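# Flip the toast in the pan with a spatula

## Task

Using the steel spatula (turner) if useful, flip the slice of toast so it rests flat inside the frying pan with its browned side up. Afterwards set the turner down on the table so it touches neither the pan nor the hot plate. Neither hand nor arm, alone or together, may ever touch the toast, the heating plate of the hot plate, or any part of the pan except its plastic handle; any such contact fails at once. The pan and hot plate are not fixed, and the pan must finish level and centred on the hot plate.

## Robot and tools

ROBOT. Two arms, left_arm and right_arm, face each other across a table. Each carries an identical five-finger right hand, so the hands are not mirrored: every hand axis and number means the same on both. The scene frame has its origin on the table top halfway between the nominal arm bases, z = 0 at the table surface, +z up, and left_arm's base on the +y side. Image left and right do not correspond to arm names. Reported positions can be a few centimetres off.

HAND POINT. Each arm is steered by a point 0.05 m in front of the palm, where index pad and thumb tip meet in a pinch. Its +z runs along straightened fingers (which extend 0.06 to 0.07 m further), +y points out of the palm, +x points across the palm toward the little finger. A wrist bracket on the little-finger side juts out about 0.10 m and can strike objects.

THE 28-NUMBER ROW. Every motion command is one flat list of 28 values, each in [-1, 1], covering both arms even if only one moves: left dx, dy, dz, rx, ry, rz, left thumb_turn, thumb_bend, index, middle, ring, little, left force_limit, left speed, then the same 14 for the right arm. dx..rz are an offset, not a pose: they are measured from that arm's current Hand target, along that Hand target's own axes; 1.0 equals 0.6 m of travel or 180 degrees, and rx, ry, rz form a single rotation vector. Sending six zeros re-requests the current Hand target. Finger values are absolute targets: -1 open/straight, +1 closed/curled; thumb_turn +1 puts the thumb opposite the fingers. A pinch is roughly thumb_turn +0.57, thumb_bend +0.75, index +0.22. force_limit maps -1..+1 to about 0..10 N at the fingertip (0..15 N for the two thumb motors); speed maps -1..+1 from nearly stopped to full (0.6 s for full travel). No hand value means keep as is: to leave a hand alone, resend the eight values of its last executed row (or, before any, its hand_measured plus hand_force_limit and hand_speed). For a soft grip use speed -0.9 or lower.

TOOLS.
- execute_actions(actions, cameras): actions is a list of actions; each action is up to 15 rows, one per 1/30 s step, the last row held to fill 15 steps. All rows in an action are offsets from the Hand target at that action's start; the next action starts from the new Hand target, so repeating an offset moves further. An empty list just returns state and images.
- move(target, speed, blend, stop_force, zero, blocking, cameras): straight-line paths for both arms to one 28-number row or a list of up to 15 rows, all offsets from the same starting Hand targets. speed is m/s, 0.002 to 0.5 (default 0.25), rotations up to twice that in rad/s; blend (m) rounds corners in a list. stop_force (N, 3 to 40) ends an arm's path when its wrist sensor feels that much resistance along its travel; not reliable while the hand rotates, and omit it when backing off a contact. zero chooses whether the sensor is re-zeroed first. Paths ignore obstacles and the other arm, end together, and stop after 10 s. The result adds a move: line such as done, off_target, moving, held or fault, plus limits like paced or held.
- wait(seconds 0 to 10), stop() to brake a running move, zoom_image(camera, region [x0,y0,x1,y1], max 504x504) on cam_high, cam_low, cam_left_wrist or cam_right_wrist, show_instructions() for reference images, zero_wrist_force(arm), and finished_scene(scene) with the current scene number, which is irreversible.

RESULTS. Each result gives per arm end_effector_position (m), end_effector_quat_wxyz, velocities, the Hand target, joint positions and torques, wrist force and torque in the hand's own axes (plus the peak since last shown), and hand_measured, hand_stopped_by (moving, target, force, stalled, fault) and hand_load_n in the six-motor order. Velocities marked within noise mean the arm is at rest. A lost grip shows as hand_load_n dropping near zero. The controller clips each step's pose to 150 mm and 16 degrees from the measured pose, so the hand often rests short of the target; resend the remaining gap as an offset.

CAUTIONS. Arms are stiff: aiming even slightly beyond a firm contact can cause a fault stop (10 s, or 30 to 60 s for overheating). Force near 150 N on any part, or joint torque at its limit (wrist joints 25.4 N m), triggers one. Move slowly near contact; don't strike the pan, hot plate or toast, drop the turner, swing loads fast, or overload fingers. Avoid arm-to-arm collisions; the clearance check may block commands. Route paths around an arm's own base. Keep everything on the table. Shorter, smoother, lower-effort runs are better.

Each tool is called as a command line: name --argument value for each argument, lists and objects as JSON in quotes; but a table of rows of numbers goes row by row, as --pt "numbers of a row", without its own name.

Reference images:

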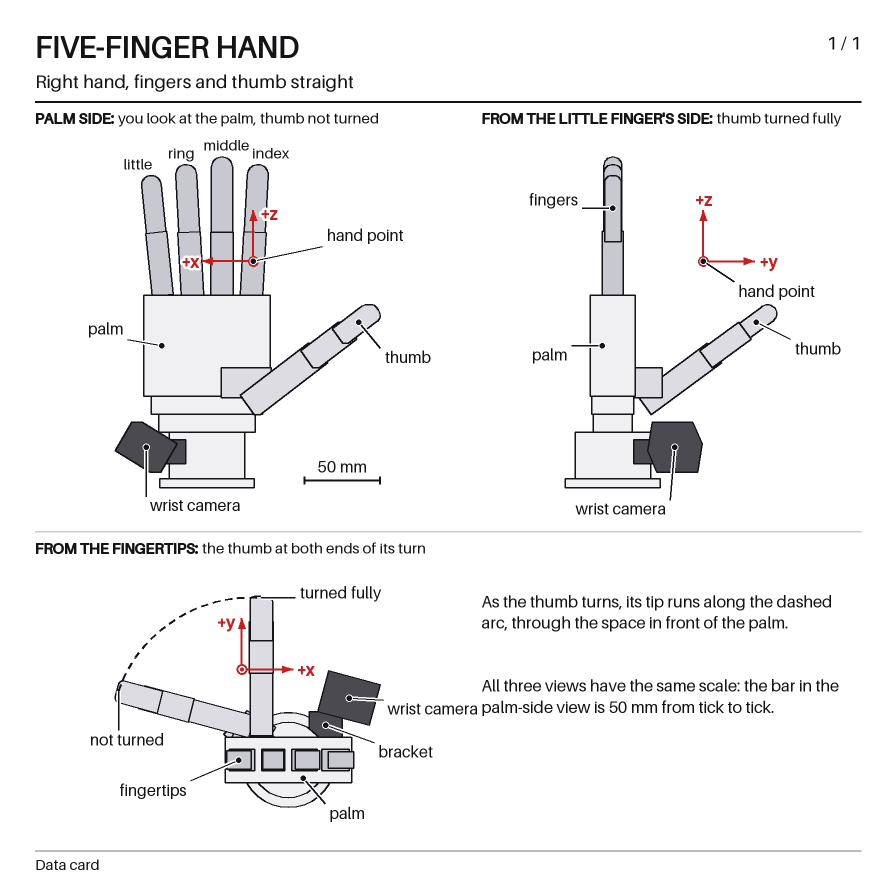

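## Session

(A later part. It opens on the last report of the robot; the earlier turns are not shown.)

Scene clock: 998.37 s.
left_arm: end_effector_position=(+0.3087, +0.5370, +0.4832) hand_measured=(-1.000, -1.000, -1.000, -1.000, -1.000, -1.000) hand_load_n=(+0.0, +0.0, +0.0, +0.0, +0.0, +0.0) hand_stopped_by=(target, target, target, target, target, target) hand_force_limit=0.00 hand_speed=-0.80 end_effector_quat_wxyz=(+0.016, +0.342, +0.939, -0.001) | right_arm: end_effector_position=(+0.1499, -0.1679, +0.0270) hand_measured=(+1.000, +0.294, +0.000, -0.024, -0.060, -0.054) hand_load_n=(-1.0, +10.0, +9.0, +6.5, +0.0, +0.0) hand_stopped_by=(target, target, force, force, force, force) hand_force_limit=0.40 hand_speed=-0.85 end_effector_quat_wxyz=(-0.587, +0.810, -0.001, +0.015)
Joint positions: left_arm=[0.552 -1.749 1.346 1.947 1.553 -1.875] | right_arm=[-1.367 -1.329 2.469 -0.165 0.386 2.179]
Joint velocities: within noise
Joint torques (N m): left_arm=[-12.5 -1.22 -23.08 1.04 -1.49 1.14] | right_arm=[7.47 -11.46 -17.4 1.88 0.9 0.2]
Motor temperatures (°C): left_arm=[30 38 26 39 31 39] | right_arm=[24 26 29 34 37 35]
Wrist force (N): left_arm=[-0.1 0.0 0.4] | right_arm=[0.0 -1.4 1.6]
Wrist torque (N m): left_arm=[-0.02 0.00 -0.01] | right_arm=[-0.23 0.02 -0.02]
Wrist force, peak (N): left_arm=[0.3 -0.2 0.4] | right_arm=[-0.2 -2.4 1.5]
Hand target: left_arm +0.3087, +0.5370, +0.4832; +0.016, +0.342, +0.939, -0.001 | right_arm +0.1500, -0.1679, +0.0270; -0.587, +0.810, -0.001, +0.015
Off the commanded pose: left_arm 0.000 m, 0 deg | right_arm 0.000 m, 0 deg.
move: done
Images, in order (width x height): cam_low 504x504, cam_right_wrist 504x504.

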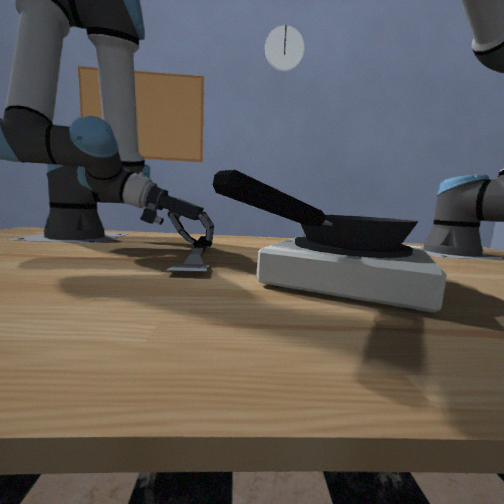

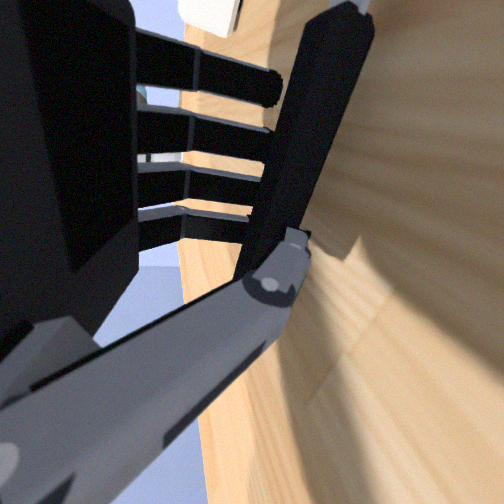

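move --target '[0,0,0,0,0,0,-1,-1,-1,-1,-1,-1,0,-0.8,0,0.0,0.0,0,0,0,1,0.3,-0.5,-0.5,-0.5,-0.5,0,-0.5]' --speed 0.08 --cameras '[]'

move --target '[0,0,0,0,0,0,-1,-1,-1,-1,-1,-1,0,-0.8,0,-0.1584,-0.0515,0,0,0,1,0.3,-0.5,-0.5,-0.5,-0.5,0,-0.5]' --speed 0.2 --cameras '["cam_low","cam_right_wrist","cam_high"]'

zoom_image --camera "cam_low" --region '[145, 190, 245, 290]'

zoom_image --camera "cam_right_wrist" --region '[252, 0, 504, 252]'

Scene clock: 1029.17 s.
left_arm: end_effector_position=(+0.3087, +0.5370, +0.4832) hand_measured=(-1.000, -1.000, -1.000, -1.000, -1.000, -1.000) hand_load_n=(+0.0, +0.0, +0.0, +0.0, +0.0, +0.0) hand_stopped_by=(target, target, target, target, target, target) hand_force_limit=0.00 hand_speed=-0.80 end_effector_quat_wxyz=(+0.016, +0.342, +0.939, -0.001) | right_arm: end_effector_position=(+0.1500, -0.1679, +0.0270) hand_measured=(+1.000, +0.300, -0.500, -0.500, -0.500, -0.500) hand_load_n=(+0.0, +0.5, +0.0, +0.0, +0.0, +0.0) hand_stopped_by=(target, target, target, target, target, target) hand_force_limit=0.00 hand_speed=-0.50 end_effector_quat_wxyz=(-0.587, +0.810, -0.001, +0.015)
Joint positions: left_arm=[0.552 -1.749 1.346 1.947 1.553 -1.875] | right_arm=[-1.367 -1.329 2.469 -0.165 0.386 2.179]
Joint velocities: within noise
Joint torques (N m): left_arm=[-12.08 -1.55 -22.9 1.06 -1.55 1.31] | right_arm=[5.92 -4.53 -14.05 1.47 -0.43 -2.26]
Motor temperatures (°C): left_arm=[30 38 26 39 31 39] | right_arm=[24 26 29 34 37 35]
Wrist force (N): left_arm=[-0.3 -0.2 0.1] | right_arm=[0.3 -1.6 1.4]
Wrist torque (N m): left_arm=[-0.03 0.05 -0.03] | right_arm=[-0.20 -0.05 0.09]
Wrist force, peak (N): left_arm=[-0.3 0.3 0.6] | right_arm=[-0.2 -2.1 1.6]
Hand target: left_arm +0.3087, +0.5370, +0.4832; +0.016, +0.342, +0.939, -0.001 | right_arm +0.1500, -0.1679, +0.0270; -0.587, +0.810, -0.001, +0.015
Off the commanded pose: left_arm 0.000 m, 0 deg | right_arm 0.000 m, 0 deg.
move: done
No camera images: "cameras" was empty.

Scene clock: 1030.20 s.
left_arm: end_effector_position=(+0.3087, +0.5370, +0.4832) hand_measured=(-1.000, -1.000, -1.000, -1.000, -1.000, -1.000) hand_load_n=(+0.0, +0.0, +0.5, +0.0, +0.0, +0.0) hand_stopped_by=(target, target, target, target, target, target) hand_force_limit=0.00 hand_speed=-0.80 end_effector_quat_wxyz=(+0.016, +0.342, +0.939, -0.001) | right_arm: end_effector_position=(+0.1477, -0.1676, +0.1268) hand_measured=(+1.000, +0.300, -0.500, -0.500, -0.500, -0.500) hand_load_n=(+0.0, +0.0, +0.0, +0.0, +0.0, +0.0) hand_stopped_by=(target, target, target, target, target, target) hand_force_limit=0.00 hand_speed=-0.50 end_effector_quat_wxyz=(-0.587, +0.810, -0.001, +0.015)
Joint positions: left_arm=[0.552 -1.749 1.346 1.947 1.553 -1.875] | right_arm=[-1.363 -1.626 2.377 0.216 0.388 2.188]
Joint velocities: within noise
Joint torques (N m): left_arm=[-12.59 -1.87 -21.41 0.74 -1.37 1.12] | right_arm=[7.28 -24.52 -18.24 4.03 -0.16 2.62]
Motor temperatures (°C): left_arm=[30 38 26 39 31 39] | right_arm=[24 26 29 34 37 35]
Wrist force (N): left_arm=[-0.1 0.0 0.3] | right_arm=[0.1 -1.6 1.6]
Wrist torque (N m): left_arm=[-0.02 0.01 -0.01] | right_arm=[-0.22 -0.02 0.07]
Wrist force, peak (N): left_arm=[-0.2 0.1 0.5] | right_arm=[-0.1 -3.4 1.6]
Hand target: left_arm +0.3087, +0.5370, +0.4832; +0.016, +0.342, +0.939, -0.001 | right_arm +0.1477, -0.1676, +0.1269; -0.587, +0.810, -0.001, +0.015
Off the commanded pose: left_arm 0.000 m, 0 deg | right_arm 0.000 m, 0 deg.
move: done
Images, in order (width x height): cam_high 504x504, cam_low 504x504, cam_right_wrist 504x504.

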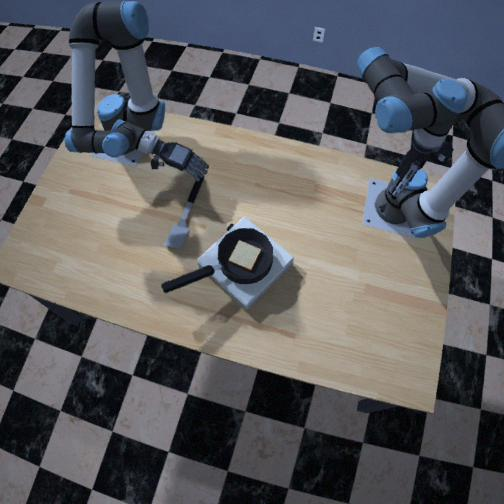

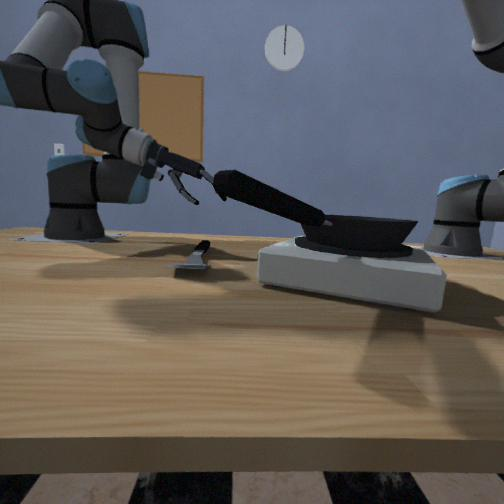

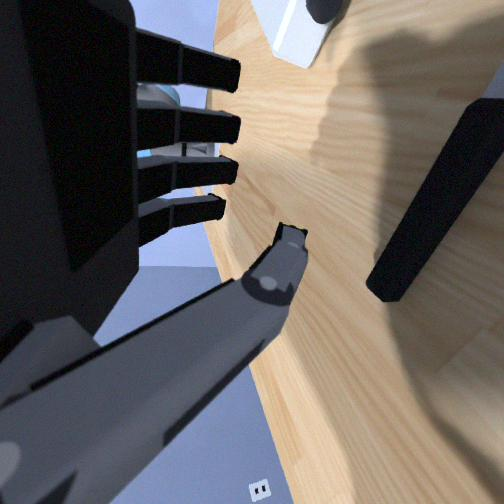

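Scaled by 5.040.

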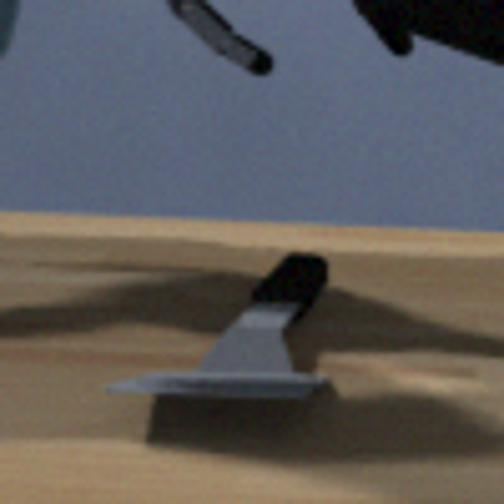

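Scaled by 2.000.

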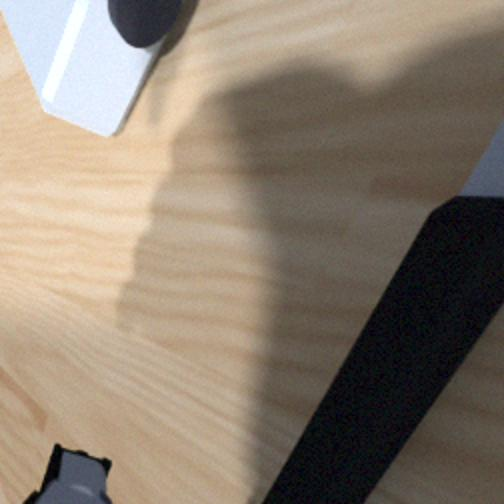

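move --target '[0,0,0,0,0,0,-1,-1,-1,-1,-1,-1,0,-0.8,0.002,-0.497,-0.377,-0.4,0,0,1,0.3,-0.5,-0.5,-0.5,-0.5,0,-0.5]' --speed 0.3 --cameras '["cam_right_wrist","cam_high"]'

Scene clock: 1057.77 s.
left_arm: end_effector_position=(+0.3087, +0.5370, +0.4832) hand_measured=(-1.000, -1.000, -1.000, -1.000, -1.000, -1.000) hand_load_n=(+0.0, +0.0, +0.0, +0.0, +0.0, +0.0) hand_stopped_by=(target, target, target, target, target, target) hand_force_limit=0.00 hand_speed=-0.80 end_effector_quat_wxyz=(+0.016, +0.342, +0.939, -0.001) | right_arm: end_effector_position=(+0.1383, -0.2894, +0.4806) hand_measured=(+1.000, +0.300, -0.500, -0.500, -0.500, -0.500) hand_load_n=(+0.0, +0.0, +0.0, +0.0, +0.0, +0.0) hand_stopped_by=(target, target, target, target, target, target) hand_force_limit=0.00 hand_speed=-0.50 end_effector_quat_wxyz=(+0.001, +1.000, -0.010, +0.011) end_effector_velocity=(+0.000, -0.001, +0.002) end_effector_angular_velocity=(-0.003, -0.001, +0.001)
Joint positions: left_arm=[0.552 -1.749 1.346 1.947 1.553 -1.875] | right_arm=[-0.796 -1.412 1.018 1.95 1.589 2.358]
Joint velocities: left_arm=[within noise] | right_arm=[0 0 -0.003 0.005 0.003 -0.001]
Joint torques (N m): left_arm=[-11.84 -1.82 -22.21 0.96 -1.47 1.28] | right_arm=[0.23 -24.95 -25.95 4.75 1.74 -1.75]
Motor temperatures (°C): left_arm=[30 38 26 39 31 39] | right_arm=[24 26 29 34 37 35]
Wrist force (N): left_arm=[-0.1 0.1 0.2] | right_arm=[0.1 0.2 0.5]
Wrist torque (N m): left_arm=[0.00 0.01 -0.01] | right_arm=[-0.01 -0.03 0.02]
Wrist force, peak (N): left_arm=[-0.4 0.0 0.5] | right_arm=[0.4 -1.7 2.0]
Hand target: left_arm +0.3087, +0.5370, +0.4832; +0.016, +0.342, +0.939, -0.001 | right_arm +0.1383, -0.2895, +0.4806; +0.001, +1.000, -0.010, +0.012
Off the commanded pose: left_arm 0.000 m, 0 deg | right_arm 0.000 m, 0 deg.
move: done
Images, in order (width x height): cam_high 504x504, cam_right_wrist 504x504.

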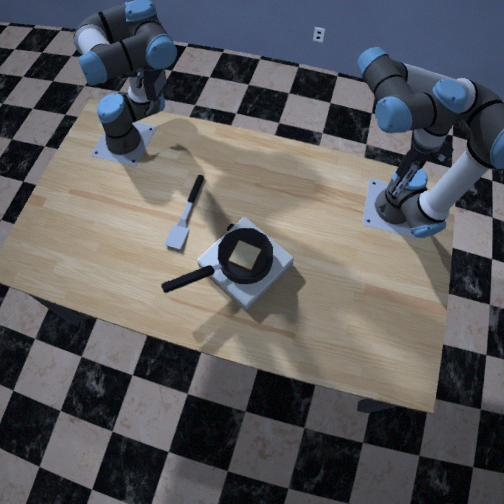

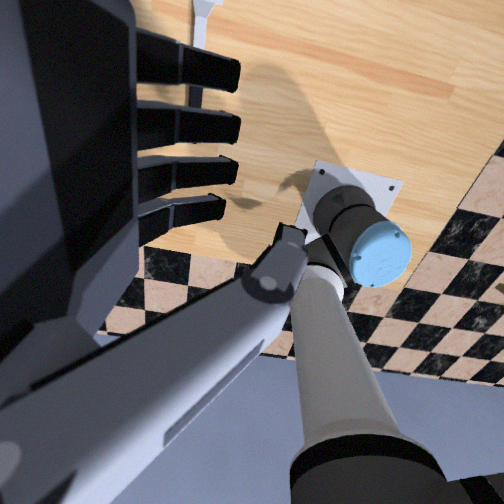

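move --target '[-0.589,-0.888,0.316,0,0,-0.2,1,0.3,-0.35,-0.35,-0.35,-0.35,0,-0.3,0,0,0,0,0,0,1,0.3,-0.5,-0.5,-0.5,-0.5,0,-0.5]' --speed 0.3

Scene clock: 1068.03 s.
left_arm: end_effector_position=(+0.2415, -0.0994, +0.2991) hand_measured=(+1.000, +0.300, -0.350, -0.350, -0.350, -0.350) hand_load_n=(+0.0, +0.0, +0.0, +0.0, +0.0, +0.0) hand_stopped_by=(target, target, target, target, target, target) hand_force_limit=0.00 hand_speed=-0.30 end_effector_quat_wxyz=(+0.114, +0.094, +0.955, -0.258) | right_arm: end_effector_position=(+0.1383, -0.2895, +0.4806) hand_measured=(+1.000, +0.300, -0.500, -0.500, -0.500, -0.500) hand_load_n=(+0.0, +0.0, +0.0, +0.0, +0.0, +0.0) hand_stopped_by=(target, target, target, target, target, target) hand_force_limit=0.00 hand_speed=-0.50 end_effector_quat_wxyz=(+0.001, +1.000, -0.010, +0.012)
Joint positions: left_arm=[-0.023 -0.555 0.035 1.544 1.397 -2.903] | right_arm=[-0.796 -1.412 1.018 1.951 1.589 2.358]
Joint velocities: within noise
Joint torques (N m): left_arm=[8.61 -59.54 -10.99 -0.4 0.65 -0.85] | right_arm=[6.16 -10.9 -23.9 4.06 1.87 2.05]
Motor temperatures (°C): left_arm=[30 38 26 39 31 39] | right_arm=[24 26 29 34 37 35]
Wrist force (N): left_arm=[-0.1 -0.3 -0.3] | right_arm=[0.4 0.1 0.4]
Wrist torque (N m): left_arm=[-0.09 0.07 -0.09] | right_arm=[-0.02 -0.08 0.04]
Wrist force, peak (N): left_arm=[1.3 2.0 -0.3] | right_arm=[0.3 0.5 0.7]
Hand target: left_arm +0.2418, -0.1007, +0.2999; +0.066, +0.066, +0.987, -0.134 | right_arm +0.1383, -0.2895, +0.4806; +0.001, +1.000, -0.010, +0.012
Off the commanded pose: left_arm 0.002 m, 32 deg; orientation clipped | right_arm 0.000 m, 0 deg.
elbow stopped short (left arm): the move would have taken joint 3 (elbow) straighter than the controller allows.
move: off_target (left_arm); limits=paced

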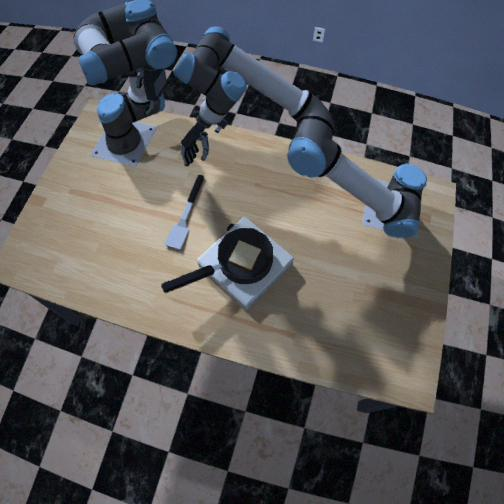

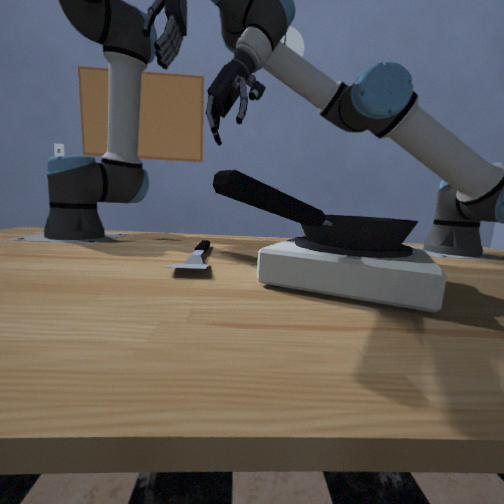

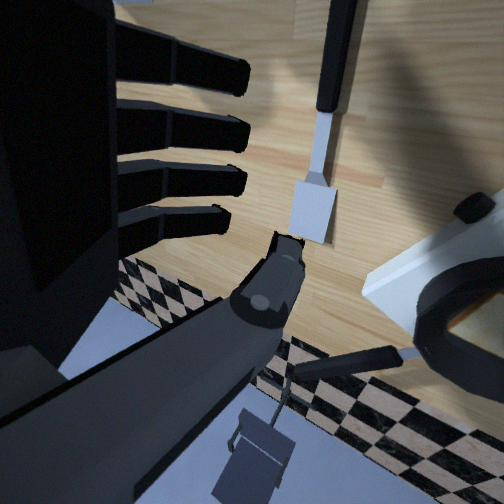

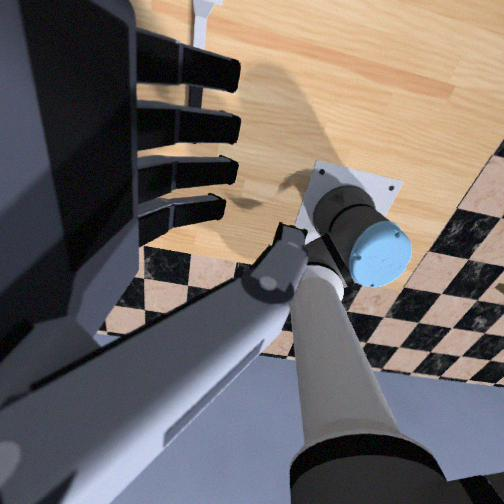

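move --target '[0.0295,0.0327,0.1265,0.315,0.0257,-0.0444,1,0.3,-0.35,-0.35,-0.35,-0.35,0,-0.3,0,0,0,0,0,0,1,0.3,-0.5,-0.5,-0.5,-0.5,0,-0.5]' --speed 0.3

Scene clock: 1090.30 s.
left_arm: end_effector_position=(+0.2359, -0.1007, +0.2198) hand_measured=(+1.000, +0.300, -0.350, -0.350, -0.350, -0.350) hand_load_n=(+0.0, +0.0, +0.0, +0.5, +0.0, +0.0) hand_stopped_by=(target, target, target, target, target, target) hand_force_limit=0.00 hand_speed=-0.30 end_effector_quat_wxyz=(+0.021, -0.028, -0.809, +0.587) end_effector_velocity=(+0.000, -0.001, +0.000) end_effector_angular_velocity=(-0.003, -0.001, +0.000) | right_arm: end_effector_position=(+0.1383, -0.2895, +0.4806) hand_measured=(+1.000, +0.300, -0.500, -0.500, -0.500, -0.500) hand_load_n=(+0.0, +0.0, +0.0, +0.0, +0.0, +0.0) hand_stopped_by=(target, target, target, target, target, target) hand_force_limit=0.00 hand_speed=-0.50 end_effector_quat_wxyz=(+0.001, +1.000, -0.010, +0.012)
Joint positions: left_arm=[0.108 -1.2 1.484 0.037 1.755 -3.081] | right_arm=[-0.796 -1.412 1.018 1.951 1.589 2.358]
Joint velocities: left_arm=[-0.001 0 0.002 -0.006 0 0] | right_arm=[within noise]
Joint torques (N m): left_arm=[-13.04 -26.16 -16.41 -2.48 0.76 -0.93] | right_arm=[6.38 -10.87 -25.74 4.07 1.82 1.98]
Motor temperatures (°C): left_arm=[30 38 26 39 31 39] | right_arm=[24 25 29 34 37 35]
Wrist force (N): left_arm=[-0.3 -0.5 0.1] | right_arm=[0.3 0.3 0.5]
Wrist torque (N m): left_arm=[-0.21 0.07 -0.10] | right_arm=[0.01 -0.06 0.04]
Wrist force, peak (N): left_arm=[-0.3 -1.0 0.3] | right_arm=[0.3 0.3 0.8]
Hand target: left_arm +0.2358, -0.1007, +0.2197; -0.021, +0.028, +0.809, -0.587 | right_arm +0.1383, -0.2895, +0.4806; +0.001, +1.000, -0.010, +0.012
Off the commanded pose: left_arm 0.000 m, 0 deg | right_arm 0.000 m, 0 deg.
move: done

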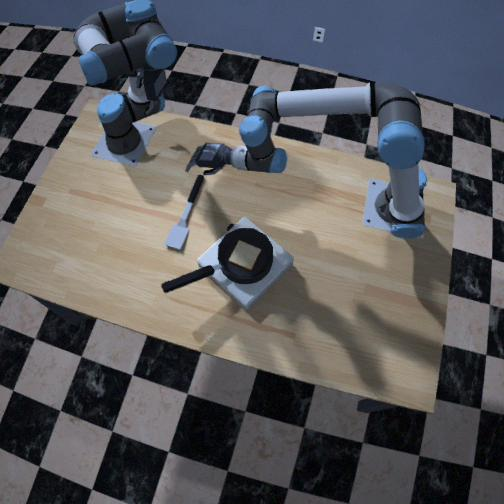

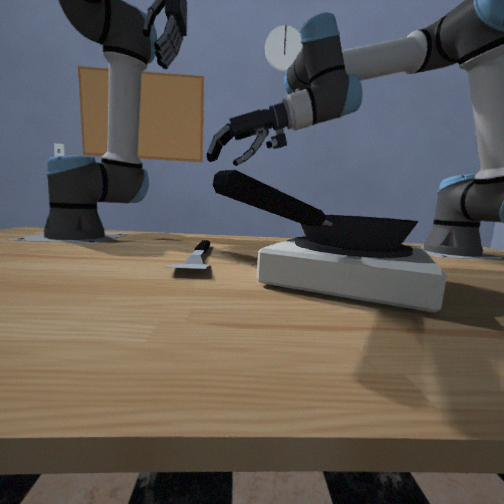

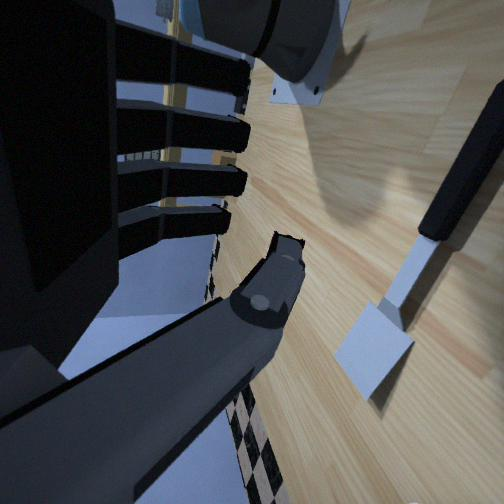

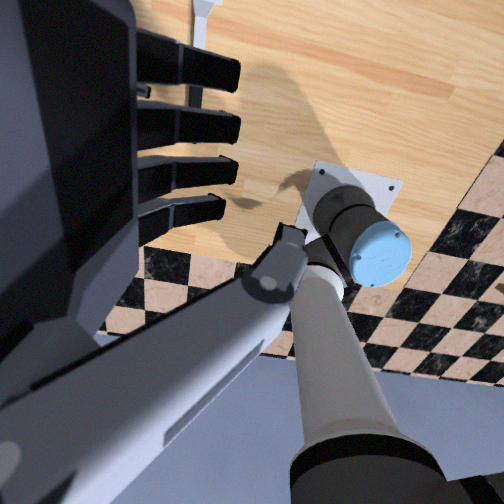

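move --target '[0.0217,0.2115,0.1038,0,-0.037,-0.012,1,0.3,-0.35,-0.35,-0.35,-0.35,0,-0.3,0,0,0,0,0,0,1,0.3,-0.5,-0.5,-0.5,-0.5,0,-0.5]' --speed 0.2 --cameras '["cam_low","cam_left_wrist"]'

zoom_image --camera "cam_low" --region '[145, 170, 265, 290]'

Scene clock: 1115.93 s.
left_arm: end_effector_position=(+0.2212, -0.1197, +0.0799) hand_measured=(+1.000, +0.300, -0.350, -0.350, -0.350, -0.350) hand_load_n=(+0.0, +0.0, +0.0, +0.0, +0.0, +0.0) hand_stopped_by=(target, target, target, target, target, target) hand_force_limit=0.00 hand_speed=-0.30 end_effector_quat_wxyz=(-0.015, +0.021, -0.809, +0.587) | right_arm: end_effector_position=(+0.1383, -0.2895, +0.4806) hand_measured=(+1.000, +0.300, -0.500, -0.500, -0.500, -0.500) hand_load_n=(+0.0, +0.0, +0.0, +0.0, +0.0, +0.0) hand_stopped_by=(target, target, target, target, target, target) hand_force_limit=0.00 hand_speed=-0.50 end_effector_quat_wxyz=(+0.001, +1.000, -0.010, +0.012)
Joint positions: left_arm=[0.023 -1.045 1.642 -0.283 1.558 -3.146] | right_arm=[-0.796 -1.412 1.018 1.951 1.589 2.358]
Joint velocities: within noise
Joint torques (N m): left_arm=[13.34 -29.56 -16.37 -2.21 -1.6 1.28] | right_arm=[6.39 -11.07 -25.7 3.86 1.83 1.98]
Motor temperatures (°C): left_arm=[30 38 26 39 31 38] | right_arm=[24 25 29 34 37 35]
Wrist force (N): left_arm=[-0.5 -0.3 -0.1] | right_arm=[0.4 0.4 0.4]
Wrist torque (N m): left_arm=[-0.19 0.10 -0.11] | right_arm=[0.02 -0.08 0.04]
Wrist force, peak (N): left_arm=[-0.6 -2.3 -0.5] | right_arm=[0.5 0.5 0.6]
Hand target: left_arm +0.2214, -0.1197, +0.0798; +0.015, -0.021, +0.809, -0.587 | right_arm +0.1383, -0.2895, +0.4806; +0.001, +1.000, -0.010, +0.012
Off the commanded pose: left_arm 0.000 m, 0 deg | right_arm 0.000 m, 0 deg.
move: done
Images, in order (width x height): cam_low 504x504, cam_left_wrist 504x504.

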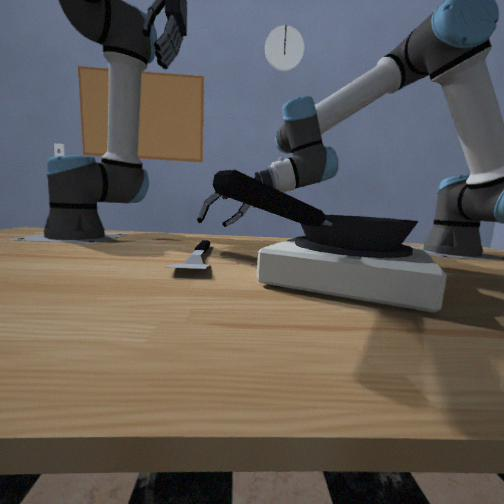

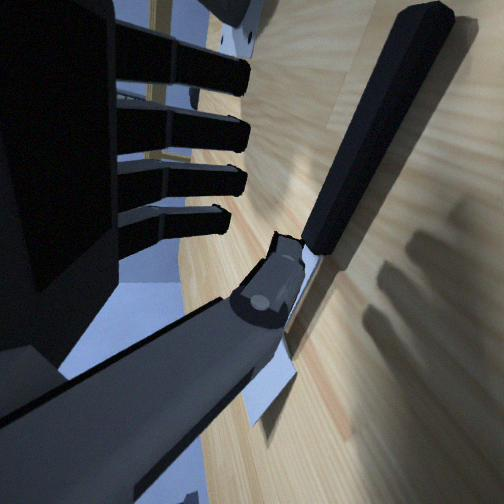

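Scaled by 4.200.

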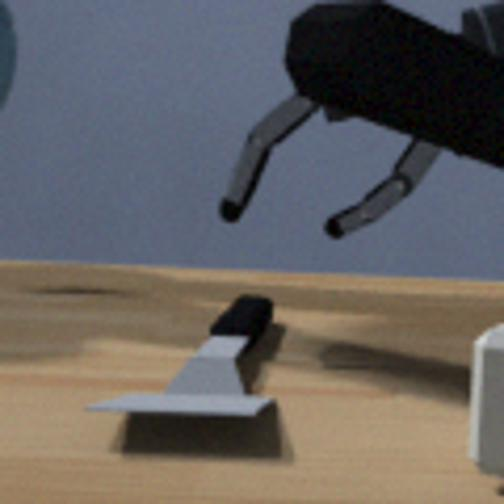

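move --target '[0,0.0243,0.0605,0,0,0,1,0.3,-0.35,-0.35,-0.35,-0.35,0,-0.3,0,0,0,0,0,0,1,0.3,-0.5,-0.5,-0.5,-0.5,0,-0.5]' --speed 0.1 --cameras '["cam_low","cam_left_wrist"]'

zoom_image --camera "cam_low" --region '[165, 190, 245, 270]'

Scene clock: 1169.43 s.
left_arm: end_effector_position=(+0.2229, -0.1496, +0.0547) hand_measured=(+1.000, +0.300, -0.350, -0.350, -0.350, -0.350) hand_load_n=(+0.0, +0.0, +0.0, +0.0, +0.0, +0.0) hand_stopped_by=(target, target, target, target, target, target) hand_force_limit=0.00 hand_speed=-0.30 end_effector_quat_wxyz=(-0.015, +0.021, -0.809, +0.587) | right_arm: end_effector_position=(+0.1383, -0.2895, +0.4806) hand_measured=(+1.000, +0.300, -0.500, -0.500, -0.500, -0.500) hand_load_n=(+0.5, +0.0, +0.0, +0.0, +0.0, +0.0) hand_stopped_by=(target, target, target, target, target, target) hand_force_limit=0.00 hand_speed=-0.50 end_effector_quat_wxyz=(+0.001, +1.000, -0.010, +0.012)
Joint positions: left_arm=[0.024 -0.953 1.563 -0.296 1.558 -3.146] | right_arm=[-0.796 -1.412 1.018 1.951 1.589 2.358]
Joint velocities: within noise
Joint torques (N m): left_arm=[10.66 -38.69 -20.48 1.01 1.47 1.71] | right_arm=[6.29 -10.83 -25.42 3.87 1.93 1.97]
Motor temperatures (°C): left_arm=[30 38 26 39 31 38] | right_arm=[24 25 29 34 37 35]
Wrist force (N): left_arm=[-0.4 0.0 0.2] | right_arm=[0.4 0.2 0.4]
Wrist torque (N m): left_arm=[-0.16 0.07 -0.09] | right_arm=[0.00 -0.08 0.05]
Wrist force, peak (N): left_arm=[-0.4 0.2 1.3] | right_arm=[0.2 0.6 0.6]
Hand target: left_arm +0.2229, -0.1496, +0.0547; +0.015, -0.021, +0.809, -0.587 | right_arm +0.1383, -0.2895, +0.4806; +0.001, +1.000, -0.010, +0.012
Off the commanded pose: left_arm 0.000 m, 0 deg | right_arm 0.000 m, 0 deg.
move: done
Images, in order (width x height): cam_low 504x504, cam_left_wrist 504x504.

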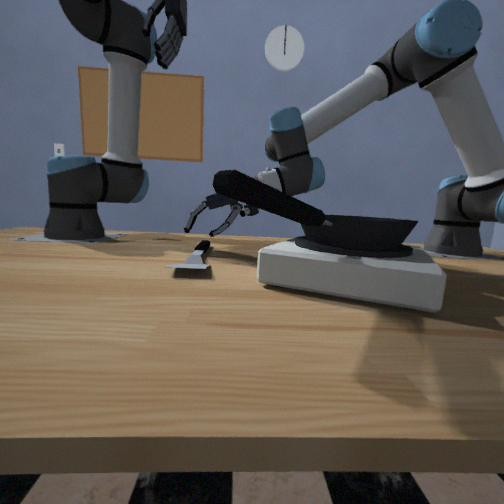

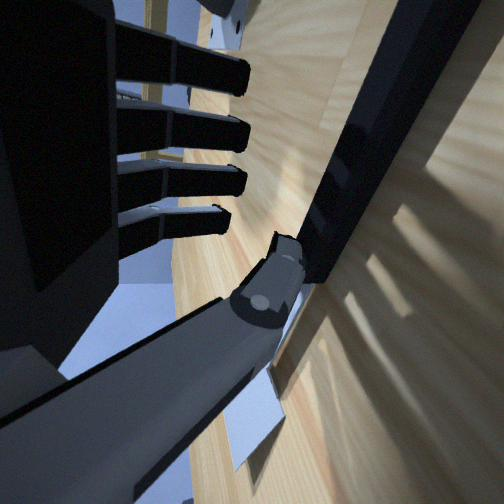

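Scaled by 6.300.

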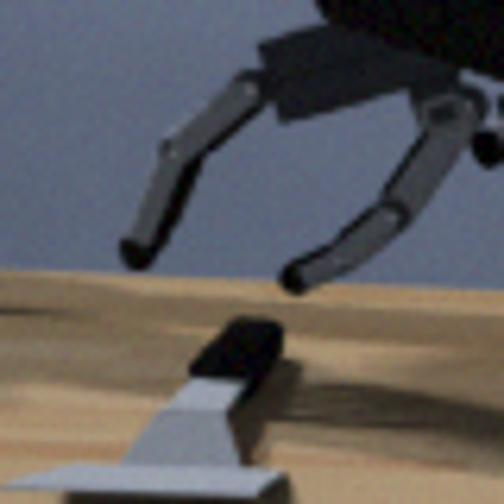

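zoom_image --camera "cam_low" --region '[180, 205, 230, 255]'

zoom_image --camera "cam_left_wrist" --region '[150, 0, 504, 354]'

Scaled by 10.080.

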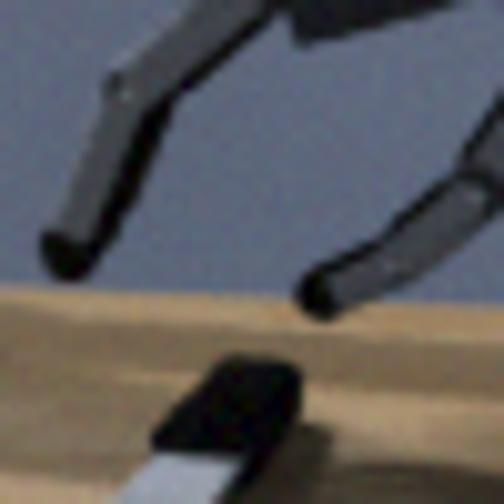

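Scaled by 1.424.

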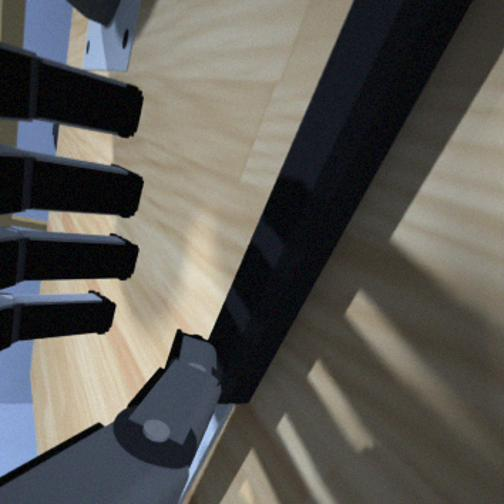

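move --target '[0,0.0476,0.0155,0,0,0,1,0.3,-0.35,-0.35,-0.35,-0.35,0,-0.3,0,0,0,0,0,0,1,0.3,-0.5,-0.5,-0.5,-0.5,0,-0.5]' --speed 0.04 --stop_force 5 --cameras '["cam_low","cam_left_wrist"]'

zoom_image --camera "cam_low" --region '[165, 190, 245, 270]'

Scene clock: 1201.87 s.
left_arm: end_effector_position=(+0.2229, -0.1496, +0.0246) hand_measured=(+1.000, +0.300, -0.350, -0.350, -0.350, -0.350) hand_load_n=(+0.0, +0.0, +0.0, +0.0, +0.0, +0.0) hand_stopped_by=(target, target, target, target, target, target) hand_force_limit=0.00 hand_speed=-0.30 end_effector_quat_wxyz=(-0.015, +0.021, -0.809, +0.587) | right_arm: end_effector_position=(+0.1383, -0.2895, +0.4806) hand_measured=(+1.000, +0.300, -0.500, -0.500, -0.500, -0.500) hand_load_n=(+0.0, +0.0, +0.0, +0.0, +0.0, +0.0) hand_stopped_by=(target, target, target, target, target, target) hand_force_limit=0.00 hand_speed=-0.50 end_effector_quat_wxyz=(+0.001, +1.000, -0.010, +0.012)
Joint positions: left_arm=[0.024 -0.91 1.582 -0.357 1.558 -3.146] | right_arm=[-0.796 -1.412 1.018 1.951 1.589 2.358]
Joint velocities: within noise
Joint torques (N m): left_arm=[-13.05 -52.36 -23.74 0.61 -1.42 0.99] | right_arm=[6.11 -10.47 -25.3 3.74 1.95 1.96]
Motor temperatures (°C): left_arm=[30 38 26 39 31 38] | right_arm=[24 25 29 34 36 35]
Wrist force (N): left_arm=[-0.4 -0.1 -0.2] | right_arm=[0.1 0.5 0.2]
Wrist torque (N m): left_arm=[-0.13 0.08 -0.09] | right_arm=[0.05 -0.03 0.03]
Wrist force, peak (N): left_arm=[-0.2 -0.8 0.1] | right_arm=[0.1 0.3 1.0]
Hand target: left_arm +0.2229, -0.1496, +0.0246; +0.015, -0.021, +0.809, -0.587 | right_arm +0.1383, -0.2895, +0.4806; +0.001, +1.000, -0.010, +0.012
Off the commanded pose: left_arm 0.000 m, 0 deg | right_arm 0.000 m, 0 deg.
move: done
Images, in order (width x height): cam_low 504x504, cam_left_wrist 504x504.

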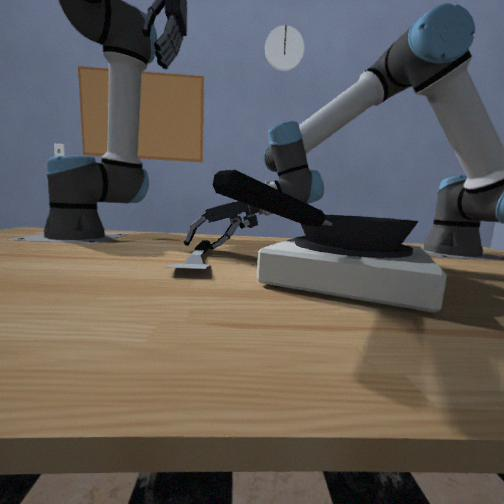

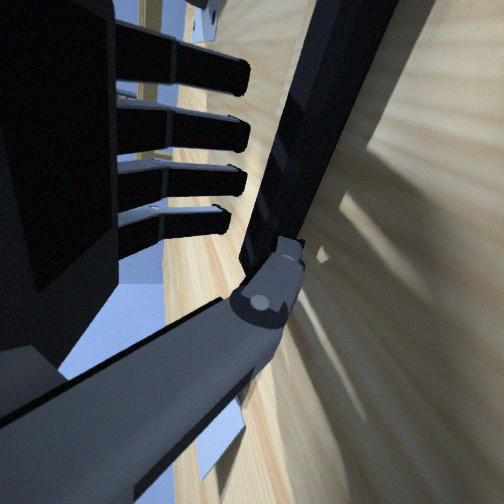

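Scaled by 6.300.

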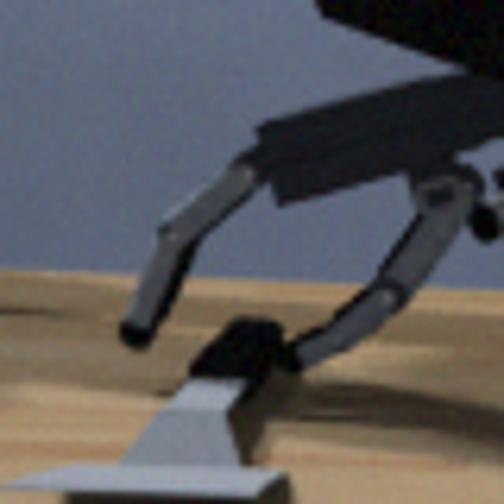

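move --target '[0,0.0111,0.0036,0,0,0,1,0.3,-0.35,-0.35,-0.35,-0.35,0,-0.3,0,0,0,0,0,0,1,0.3,-0.5,-0.5,-0.5,-0.5,0,-0.5]' --speed 0.04 --stop_force 5 --cameras '[]'

move --target '[0,0,0,0,0,0,1,0.3,0.25,0.25,0.0,0.0,-0.4,-0.7,0,0,0,0,0,0,1,0.3,-0.5,-0.5,-0.5,-0.5,0,-0.5]' --cameras '["cam_low","cam_left_wrist"]'

zoom_image --camera "cam_low" --region '[165, 190, 245, 270]'

Scene clock: 1212.63 s.
left_arm: end_effector_position=(+0.2229, -0.1496, +0.0176) hand_measured=(+1.000, +0.300, -0.350, -0.350, -0.350, -0.350) hand_load_n=(+0.0, +0.0, +0.0, +0.0, +0.0, +0.0) hand_stopped_by=(target, target, target, target, target, target) hand_force_limit=0.00 hand_speed=-0.30 end_effector_quat_wxyz=(-0.015, +0.021, -0.809, +0.587) | right_arm: end_effector_position=(+0.1383, -0.2895, +0.4806) hand_measured=(+1.000, +0.300, -0.500, -0.500, -0.500, -0.500) hand_load_n=(+0.0, +0.0, +0.0, +0.0, +0.0, +0.0) hand_stopped_by=(target, target, target, target, target, target) hand_force_limit=0.00 hand_speed=-0.50 end_effector_quat_wxyz=(+0.001, +1.000, -0.010, +0.012)
Joint positions: left_arm=[0.024 -0.9 1.586 -0.371 1.558 -3.146] | right_arm=[-0.796 -1.412 1.018 1.951 1.589 2.358]
Joint velocities: within noise
Joint torques (N m): left_arm=[-11.85 -52.48 -24.31 0.79 -1.48 -0.21] | right_arm=[6.48 -10.41 -24.95 3.7 2.09 1.94]
Motor temperatures (°C): left_arm=[30 38 26 39 31 38] | right_arm=[24 25 29 34 36 35]
Wrist force (N): left_arm=[-0.1 -0.2 0.2] | right_arm=[0.2 0.3 0.5]
Wrist torque (N m): left_arm=[-0.18 0.03 -0.07] | right_arm=[0.01 -0.05 0.03]
Wrist force, peak (N): left_arm=[-0.6 -0.6 0.6] | right_arm=[0.5 0.4 0.7]
Hand target: left_arm +0.2229, -0.1496, +0.0176; +0.015, -0.021, +0.809, -0.587 | right_arm +0.1383, -0.2895, +0.4806; +0.001, +1.000, -0.010, +0.012
Off the commanded pose: left_arm 0.000 m, 0 deg | right_arm 0.000 m, 0 deg.
move: done
No camera images: "cameras" was empty.

Scene clock: 1213.60 s.
left_arm: end_effector_position=(+0.2229, -0.1496, +0.0177) hand_measured=(+1.000, +0.298, -0.054, -0.022, +0.000, +0.000) hand_load_n=(-0.5, +4.0, +3.5, +8.0, +1.5, +0.0) hand_stopped_by=(target, target, force, force, target, target) hand_force_limit=-0.40 hand_speed=-0.70 end_effector_quat_wxyz=(-0.015, +0.021, -0.809, +0.587) | right_arm: end_effector_position=(+0.1383, -0.2895, +0.4806) hand_measured=(+1.000, +0.300, -0.500, -0.500, -0.500, -0.500) hand_load_n=(+0.0, +0.0, +0.0, +0.0, +0.0, +0.0) hand_stopped_by=(target, target, target, target, target, target) hand_force_limit=0.00 hand_speed=-0.50 end_effector_quat_wxyz=(+0.001, +1.000, -0.010, +0.012)
Joint positions: left_arm=[0.024 -0.9 1.586 -0.371 1.558 -3.146] | right_arm=[-0.796 -1.412 1.018 1.951 1.589 2.358]
Joint velocities: within noise
Joint torques (N m): left_arm=[-11.96 -46.47 -18.89 0.74 -1.41 -0.36] | right_arm=[6.06 -10.76 -25.33 3.64 1.97 1.89]
Motor temperatures (°C): left_arm=[30 38 26 39 31 38] | right_arm=[24 25 29 34 36 35]
Wrist force (N): left_arm=[-1.0 -5.3 0.4] | right_arm=[0.1 0.3 0.7]
Wrist torque (N m): left_arm=[-0.23 0.07 -0.15] | right_arm=[-0.01 -0.04 0.02]
Wrist force, peak (N): left_arm=[-1.0 -5.8 0.0] | right_arm=[0.2 0.6 0.5]
Hand target: left_arm +0.2229, -0.1496, +0.0176; +0.015, -0.021, +0.809, -0.587 | right_arm +0.1383, -0.2895, +0.4806; +0.001, +1.000, -0.010, +0.012
Off the commanded pose: left_arm 0.000 m, 0 deg | right_arm 0.000 m, 0 deg.
move: done
Images, in order (width x height): cam_low 504x504, cam_left_wrist 504x504.

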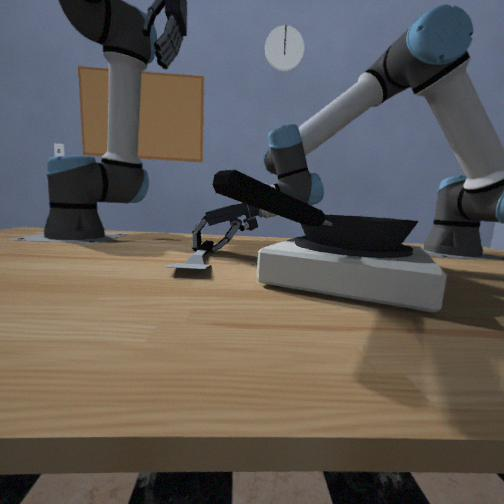

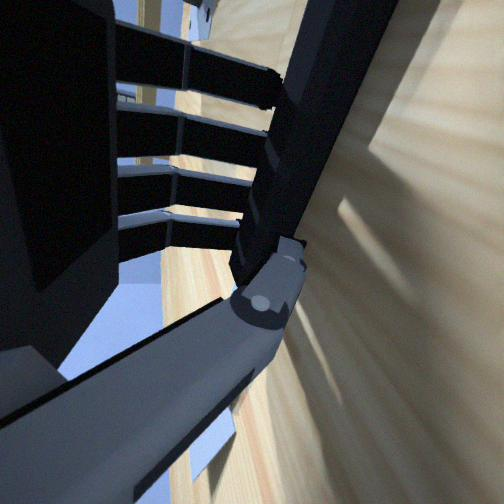

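Scaled by 6.300.

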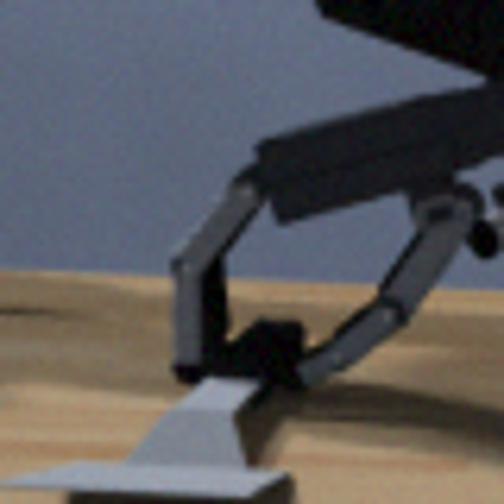

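move --target '[0,0,0,0,0,0,1,0.3,0.35,0.35,-0.3,-0.3,0.3,-0.8,0,0,0,0,0,0,1,0.3,-0.5,-0.5,-0.5,-0.5,0,-0.5]' --cameras '[]'

move --target '[0,-0.1584,-0.0515,0,0,0,1,0.3,0.35,0.35,-0.3,-0.3,0.3,-0.8,0,0,0,0,0,0,1,0.3,-0.5,-0.5,-0.5,-0.5,0,-0.5]' --speed 0.08 --cameras '["cam_low","cam_left_wrist"]'

zoom_image --camera "cam_low" --region '[150, 160, 270, 280]'

Scene clock: 1222.93 s.
left_arm: end_effector_position=(+0.2229, -0.1496, +0.0176) hand_measured=(+1.000, +0.298, -0.046, -0.022, -0.300, -0.300) hand_load_n=(-1.0, +4.0, +7.0, +7.5, +0.0, +0.0) hand_stopped_by=(target, target, force, force, target, target) hand_force_limit=0.30 hand_speed=-0.80 end_effector_quat_wxyz=(-0.015, +0.021, -0.809, +0.587) | right_arm: end_effector_position=(+0.1383, -0.2895, +0.4806) hand_measured=(+1.000, +0.300, -0.500, -0.500, -0.500, -0.500) hand_load_n=(+0.0, +0.0, +0.0, +0.0, +0.0, +0.0) hand_stopped_by=(target, target, target, target, target, target) hand_force_limit=0.00 hand_speed=-0.50 end_effector_quat_wxyz=(+0.001, +1.000, -0.010, +0.012)
Joint positions: left_arm=[0.024 -0.9 1.586 -0.371 1.558 -3.146] | right_arm=[-0.796 -1.412 1.018 1.951 1.589 2.358]
Joint velocities: within noise
Joint torques (N m): left_arm=[-13.15 -30.76 -9.8 -0.48 -1.53 -1.15] | right_arm=[5.95 -11.07 -24.98 3.64 2.01 1.88]
Motor temperatures (°C): left_arm=[30 38 26 39 31 38] | right_arm=[24 25 29 34 36 35]
Wrist force (N): left_arm=[-1.7 -5.9 -1.3] | right_arm=[0.4 0.1 0.6]
Wrist torque (N m): left_arm=[-0.27 0.20 -0.14] | right_arm=[-0.03 -0.09 0.04]
Wrist force, peak (N): left_arm=[-1.6 -6.9 -1.1] | right_arm=[0.2 0.4 0.8]
Hand target: left_arm +0.2229, -0.1496, +0.0176; +0.015, -0.021, +0.809, -0.587 | right_arm +0.1383, -0.2895, +0.4806; +0.001, +1.000, -0.010, +0.012
Off the commanded pose: left_arm 0.000 m, 0 deg | right_arm 0.000 m, 0 deg.
move: done
No camera images: "cameras" was empty.

Scene clock: 1224.60 s.
left_arm: end_effector_position=(+0.2229, -0.1497, +0.1176) hand_measured=(+1.000, +0.296, -0.044, -0.022, -0.300, -0.300) hand_load_n=(+1.0, +6.5, +0.0, +7.5, +0.0, +0.0) hand_stopped_by=(target, target, force, force, target, target) hand_force_limit=0.30 hand_speed=-0.80 end_effector_quat_wxyz=(-0.015, +0.021, -0.809, +0.588) | right_arm: end_effector_position=(+0.1383, -0.2895, +0.4806) hand_measured=(+1.000, +0.300, -0.500, -0.500, -0.500, -0.500) hand_load_n=(+0.0, +0.0, +0.0, +0.0, +0.0, +0.0) hand_stopped_by=(target, target, target, target, target, target) hand_force_limit=0.00 hand_speed=-0.50 end_effector_quat_wxyz=(+0.001, +1.000, -0.010, +0.012)
Joint positions: left_arm=[0.024 -1.029 1.505 -0.161 1.558 -3.146] | right_arm=[-0.796 -1.412 1.018 1.951 1.589 2.358]
Joint velocities: within noise
Joint torques (N m): left_arm=[1.74 -33.05 -14.87 -1.12 1.44 0.73] | right_arm=[6.03 -10.79 -25.24 3.57 1.99 1.87]
Motor temperatures (°C): left_arm=[30 38 26 39 31 38] | right_arm=[24 25 29 34 36 35]
Wrist force (N): left_arm=[-0.1 1.0 0.7] | right_arm=[-0.1 0.4 0.4]
Wrist torque (N m): left_arm=[-0.18 0.04 -0.08] | right_arm=[0.03 0.00 0.02]
Wrist force, peak (N): left_arm=[-1.5 -6.9 -1.4] | right_arm=[0.2 0.4 0.7]
Hand target: left_arm +0.2229, -0.1496, +0.1176; +0.015, -0.021, +0.809, -0.587 | right_arm +0.1383, -0.2895, +0.4806; +0.001, +1.000, -0.010, +0.012
Off the commanded pose: left_arm 0.000 m, 0 deg | right_arm 0.000 m, 0 deg.
move: done
Images, in order (width x height): cam_low 504x504, cam_left_wrist 504x504.

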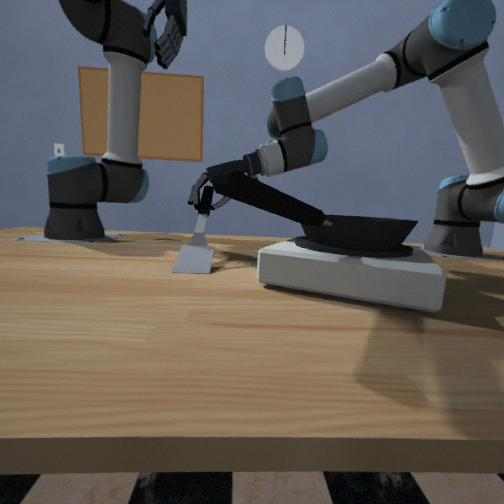

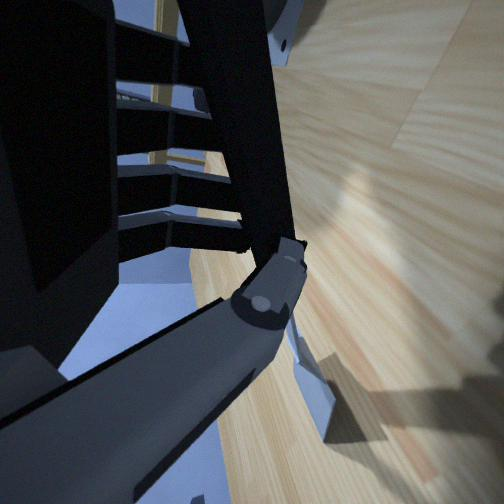

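Scaled by 4.200.

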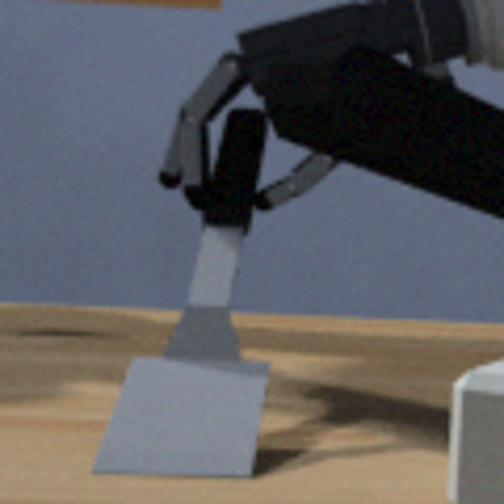

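move --target '[0,-0.0792,-0.0258,0,0,0,1,0.3,0.35,0.35,0.9,0.9,-0.2,-0.7,0,0,0,0,0,0,1,0.3,-0.5,-0.5,-0.5,-0.5,0,-0.5]' --speed 0.08 --cameras '["cam_low","cam_left_wrist"]'

zoom_image --camera "cam_low" --region '[150, 130, 270, 250]'

Scene clock: 1236.83 s.
left_arm: end_effector_position=(+0.2229, -0.1496, +0.1675) hand_measured=(+1.000, +0.294, -0.044, -0.022, +0.030, +0.314) hand_load_n=(+7.5, +11.0, +0.5, +5.0, +0.0, +4.0) hand_stopped_by=(target, target, force, force, force, force) hand_force_limit=-0.20 hand_speed=-0.70 end_effector_quat_wxyz=(-0.015, +0.021, -0.809, +0.587) | right_arm: end_effector_position=(+0.1383, -0.2895, +0.4806) hand_measured=(+1.000, +0.300, -0.500, -0.500, -0.500, -0.500) hand_load_n=(+0.0, +0.0, +0.0, +0.0, +0.0, +0.0) hand_stopped_by=(target, target, target, target, target, target) hand_force_limit=0.00 hand_speed=-0.50 end_effector_quat_wxyz=(+0.001, +1.000, -0.010, +0.012)
Joint positions: left_arm=[0.024 -1.077 1.442 -0.05 1.558 -3.146] | right_arm=[-0.796 -1.412 1.018 1.951 1.589 2.358]
Joint velocities: within noise
Joint torques (N m): left_arm=[12.05 -31.37 -20.58 0.61 1.69 0.6] | right_arm=[6.47 -10.8 -25.18 3.55 2.06 1.77]
Motor temperatures (°C): left_arm=[30 38 26 39 31 38] | right_arm=[24 25 29 34 36 35]
Wrist force (N): left_arm=[-0.6 1.4 0.6] | right_arm=[0.1 0.1 0.2]
Wrist torque (N m): left_arm=[-0.22 0.14 -0.20] | right_arm=[0.00 -0.02 0.02]
Wrist force, peak (N): left_arm=[-0.4 2.9 0.7] | right_arm=[0.2 0.5 0.7]
Hand target: left_arm +0.2229, -0.1496, +0.1675; +0.015, -0.021, +0.809, -0.587 | right_arm +0.1383, -0.2895, +0.4806; +0.001, +1.000, -0.010, +0.012
Off the commanded pose: left_arm 0.000 m, 0 deg | right_arm 0.000 m, 0 deg.
move: done
Images, in order (width x height): cam_low 504x504, cam_left_wrist 504x504.

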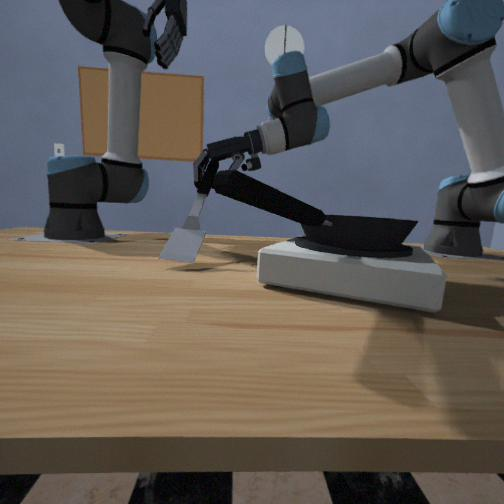

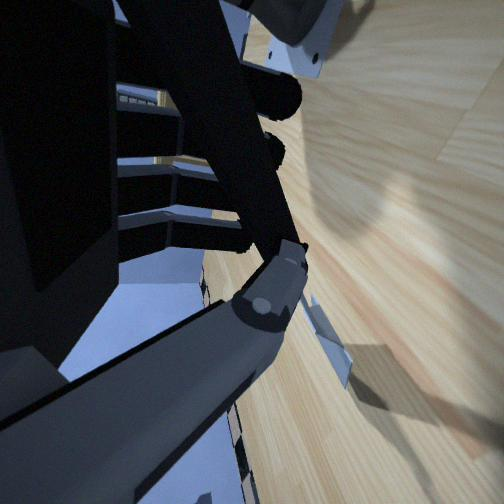

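Scaled by 4.200.

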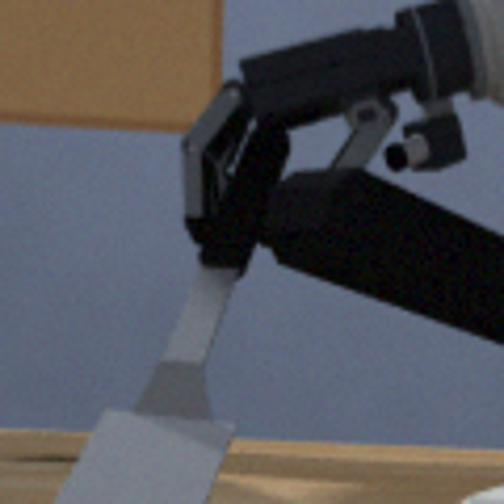

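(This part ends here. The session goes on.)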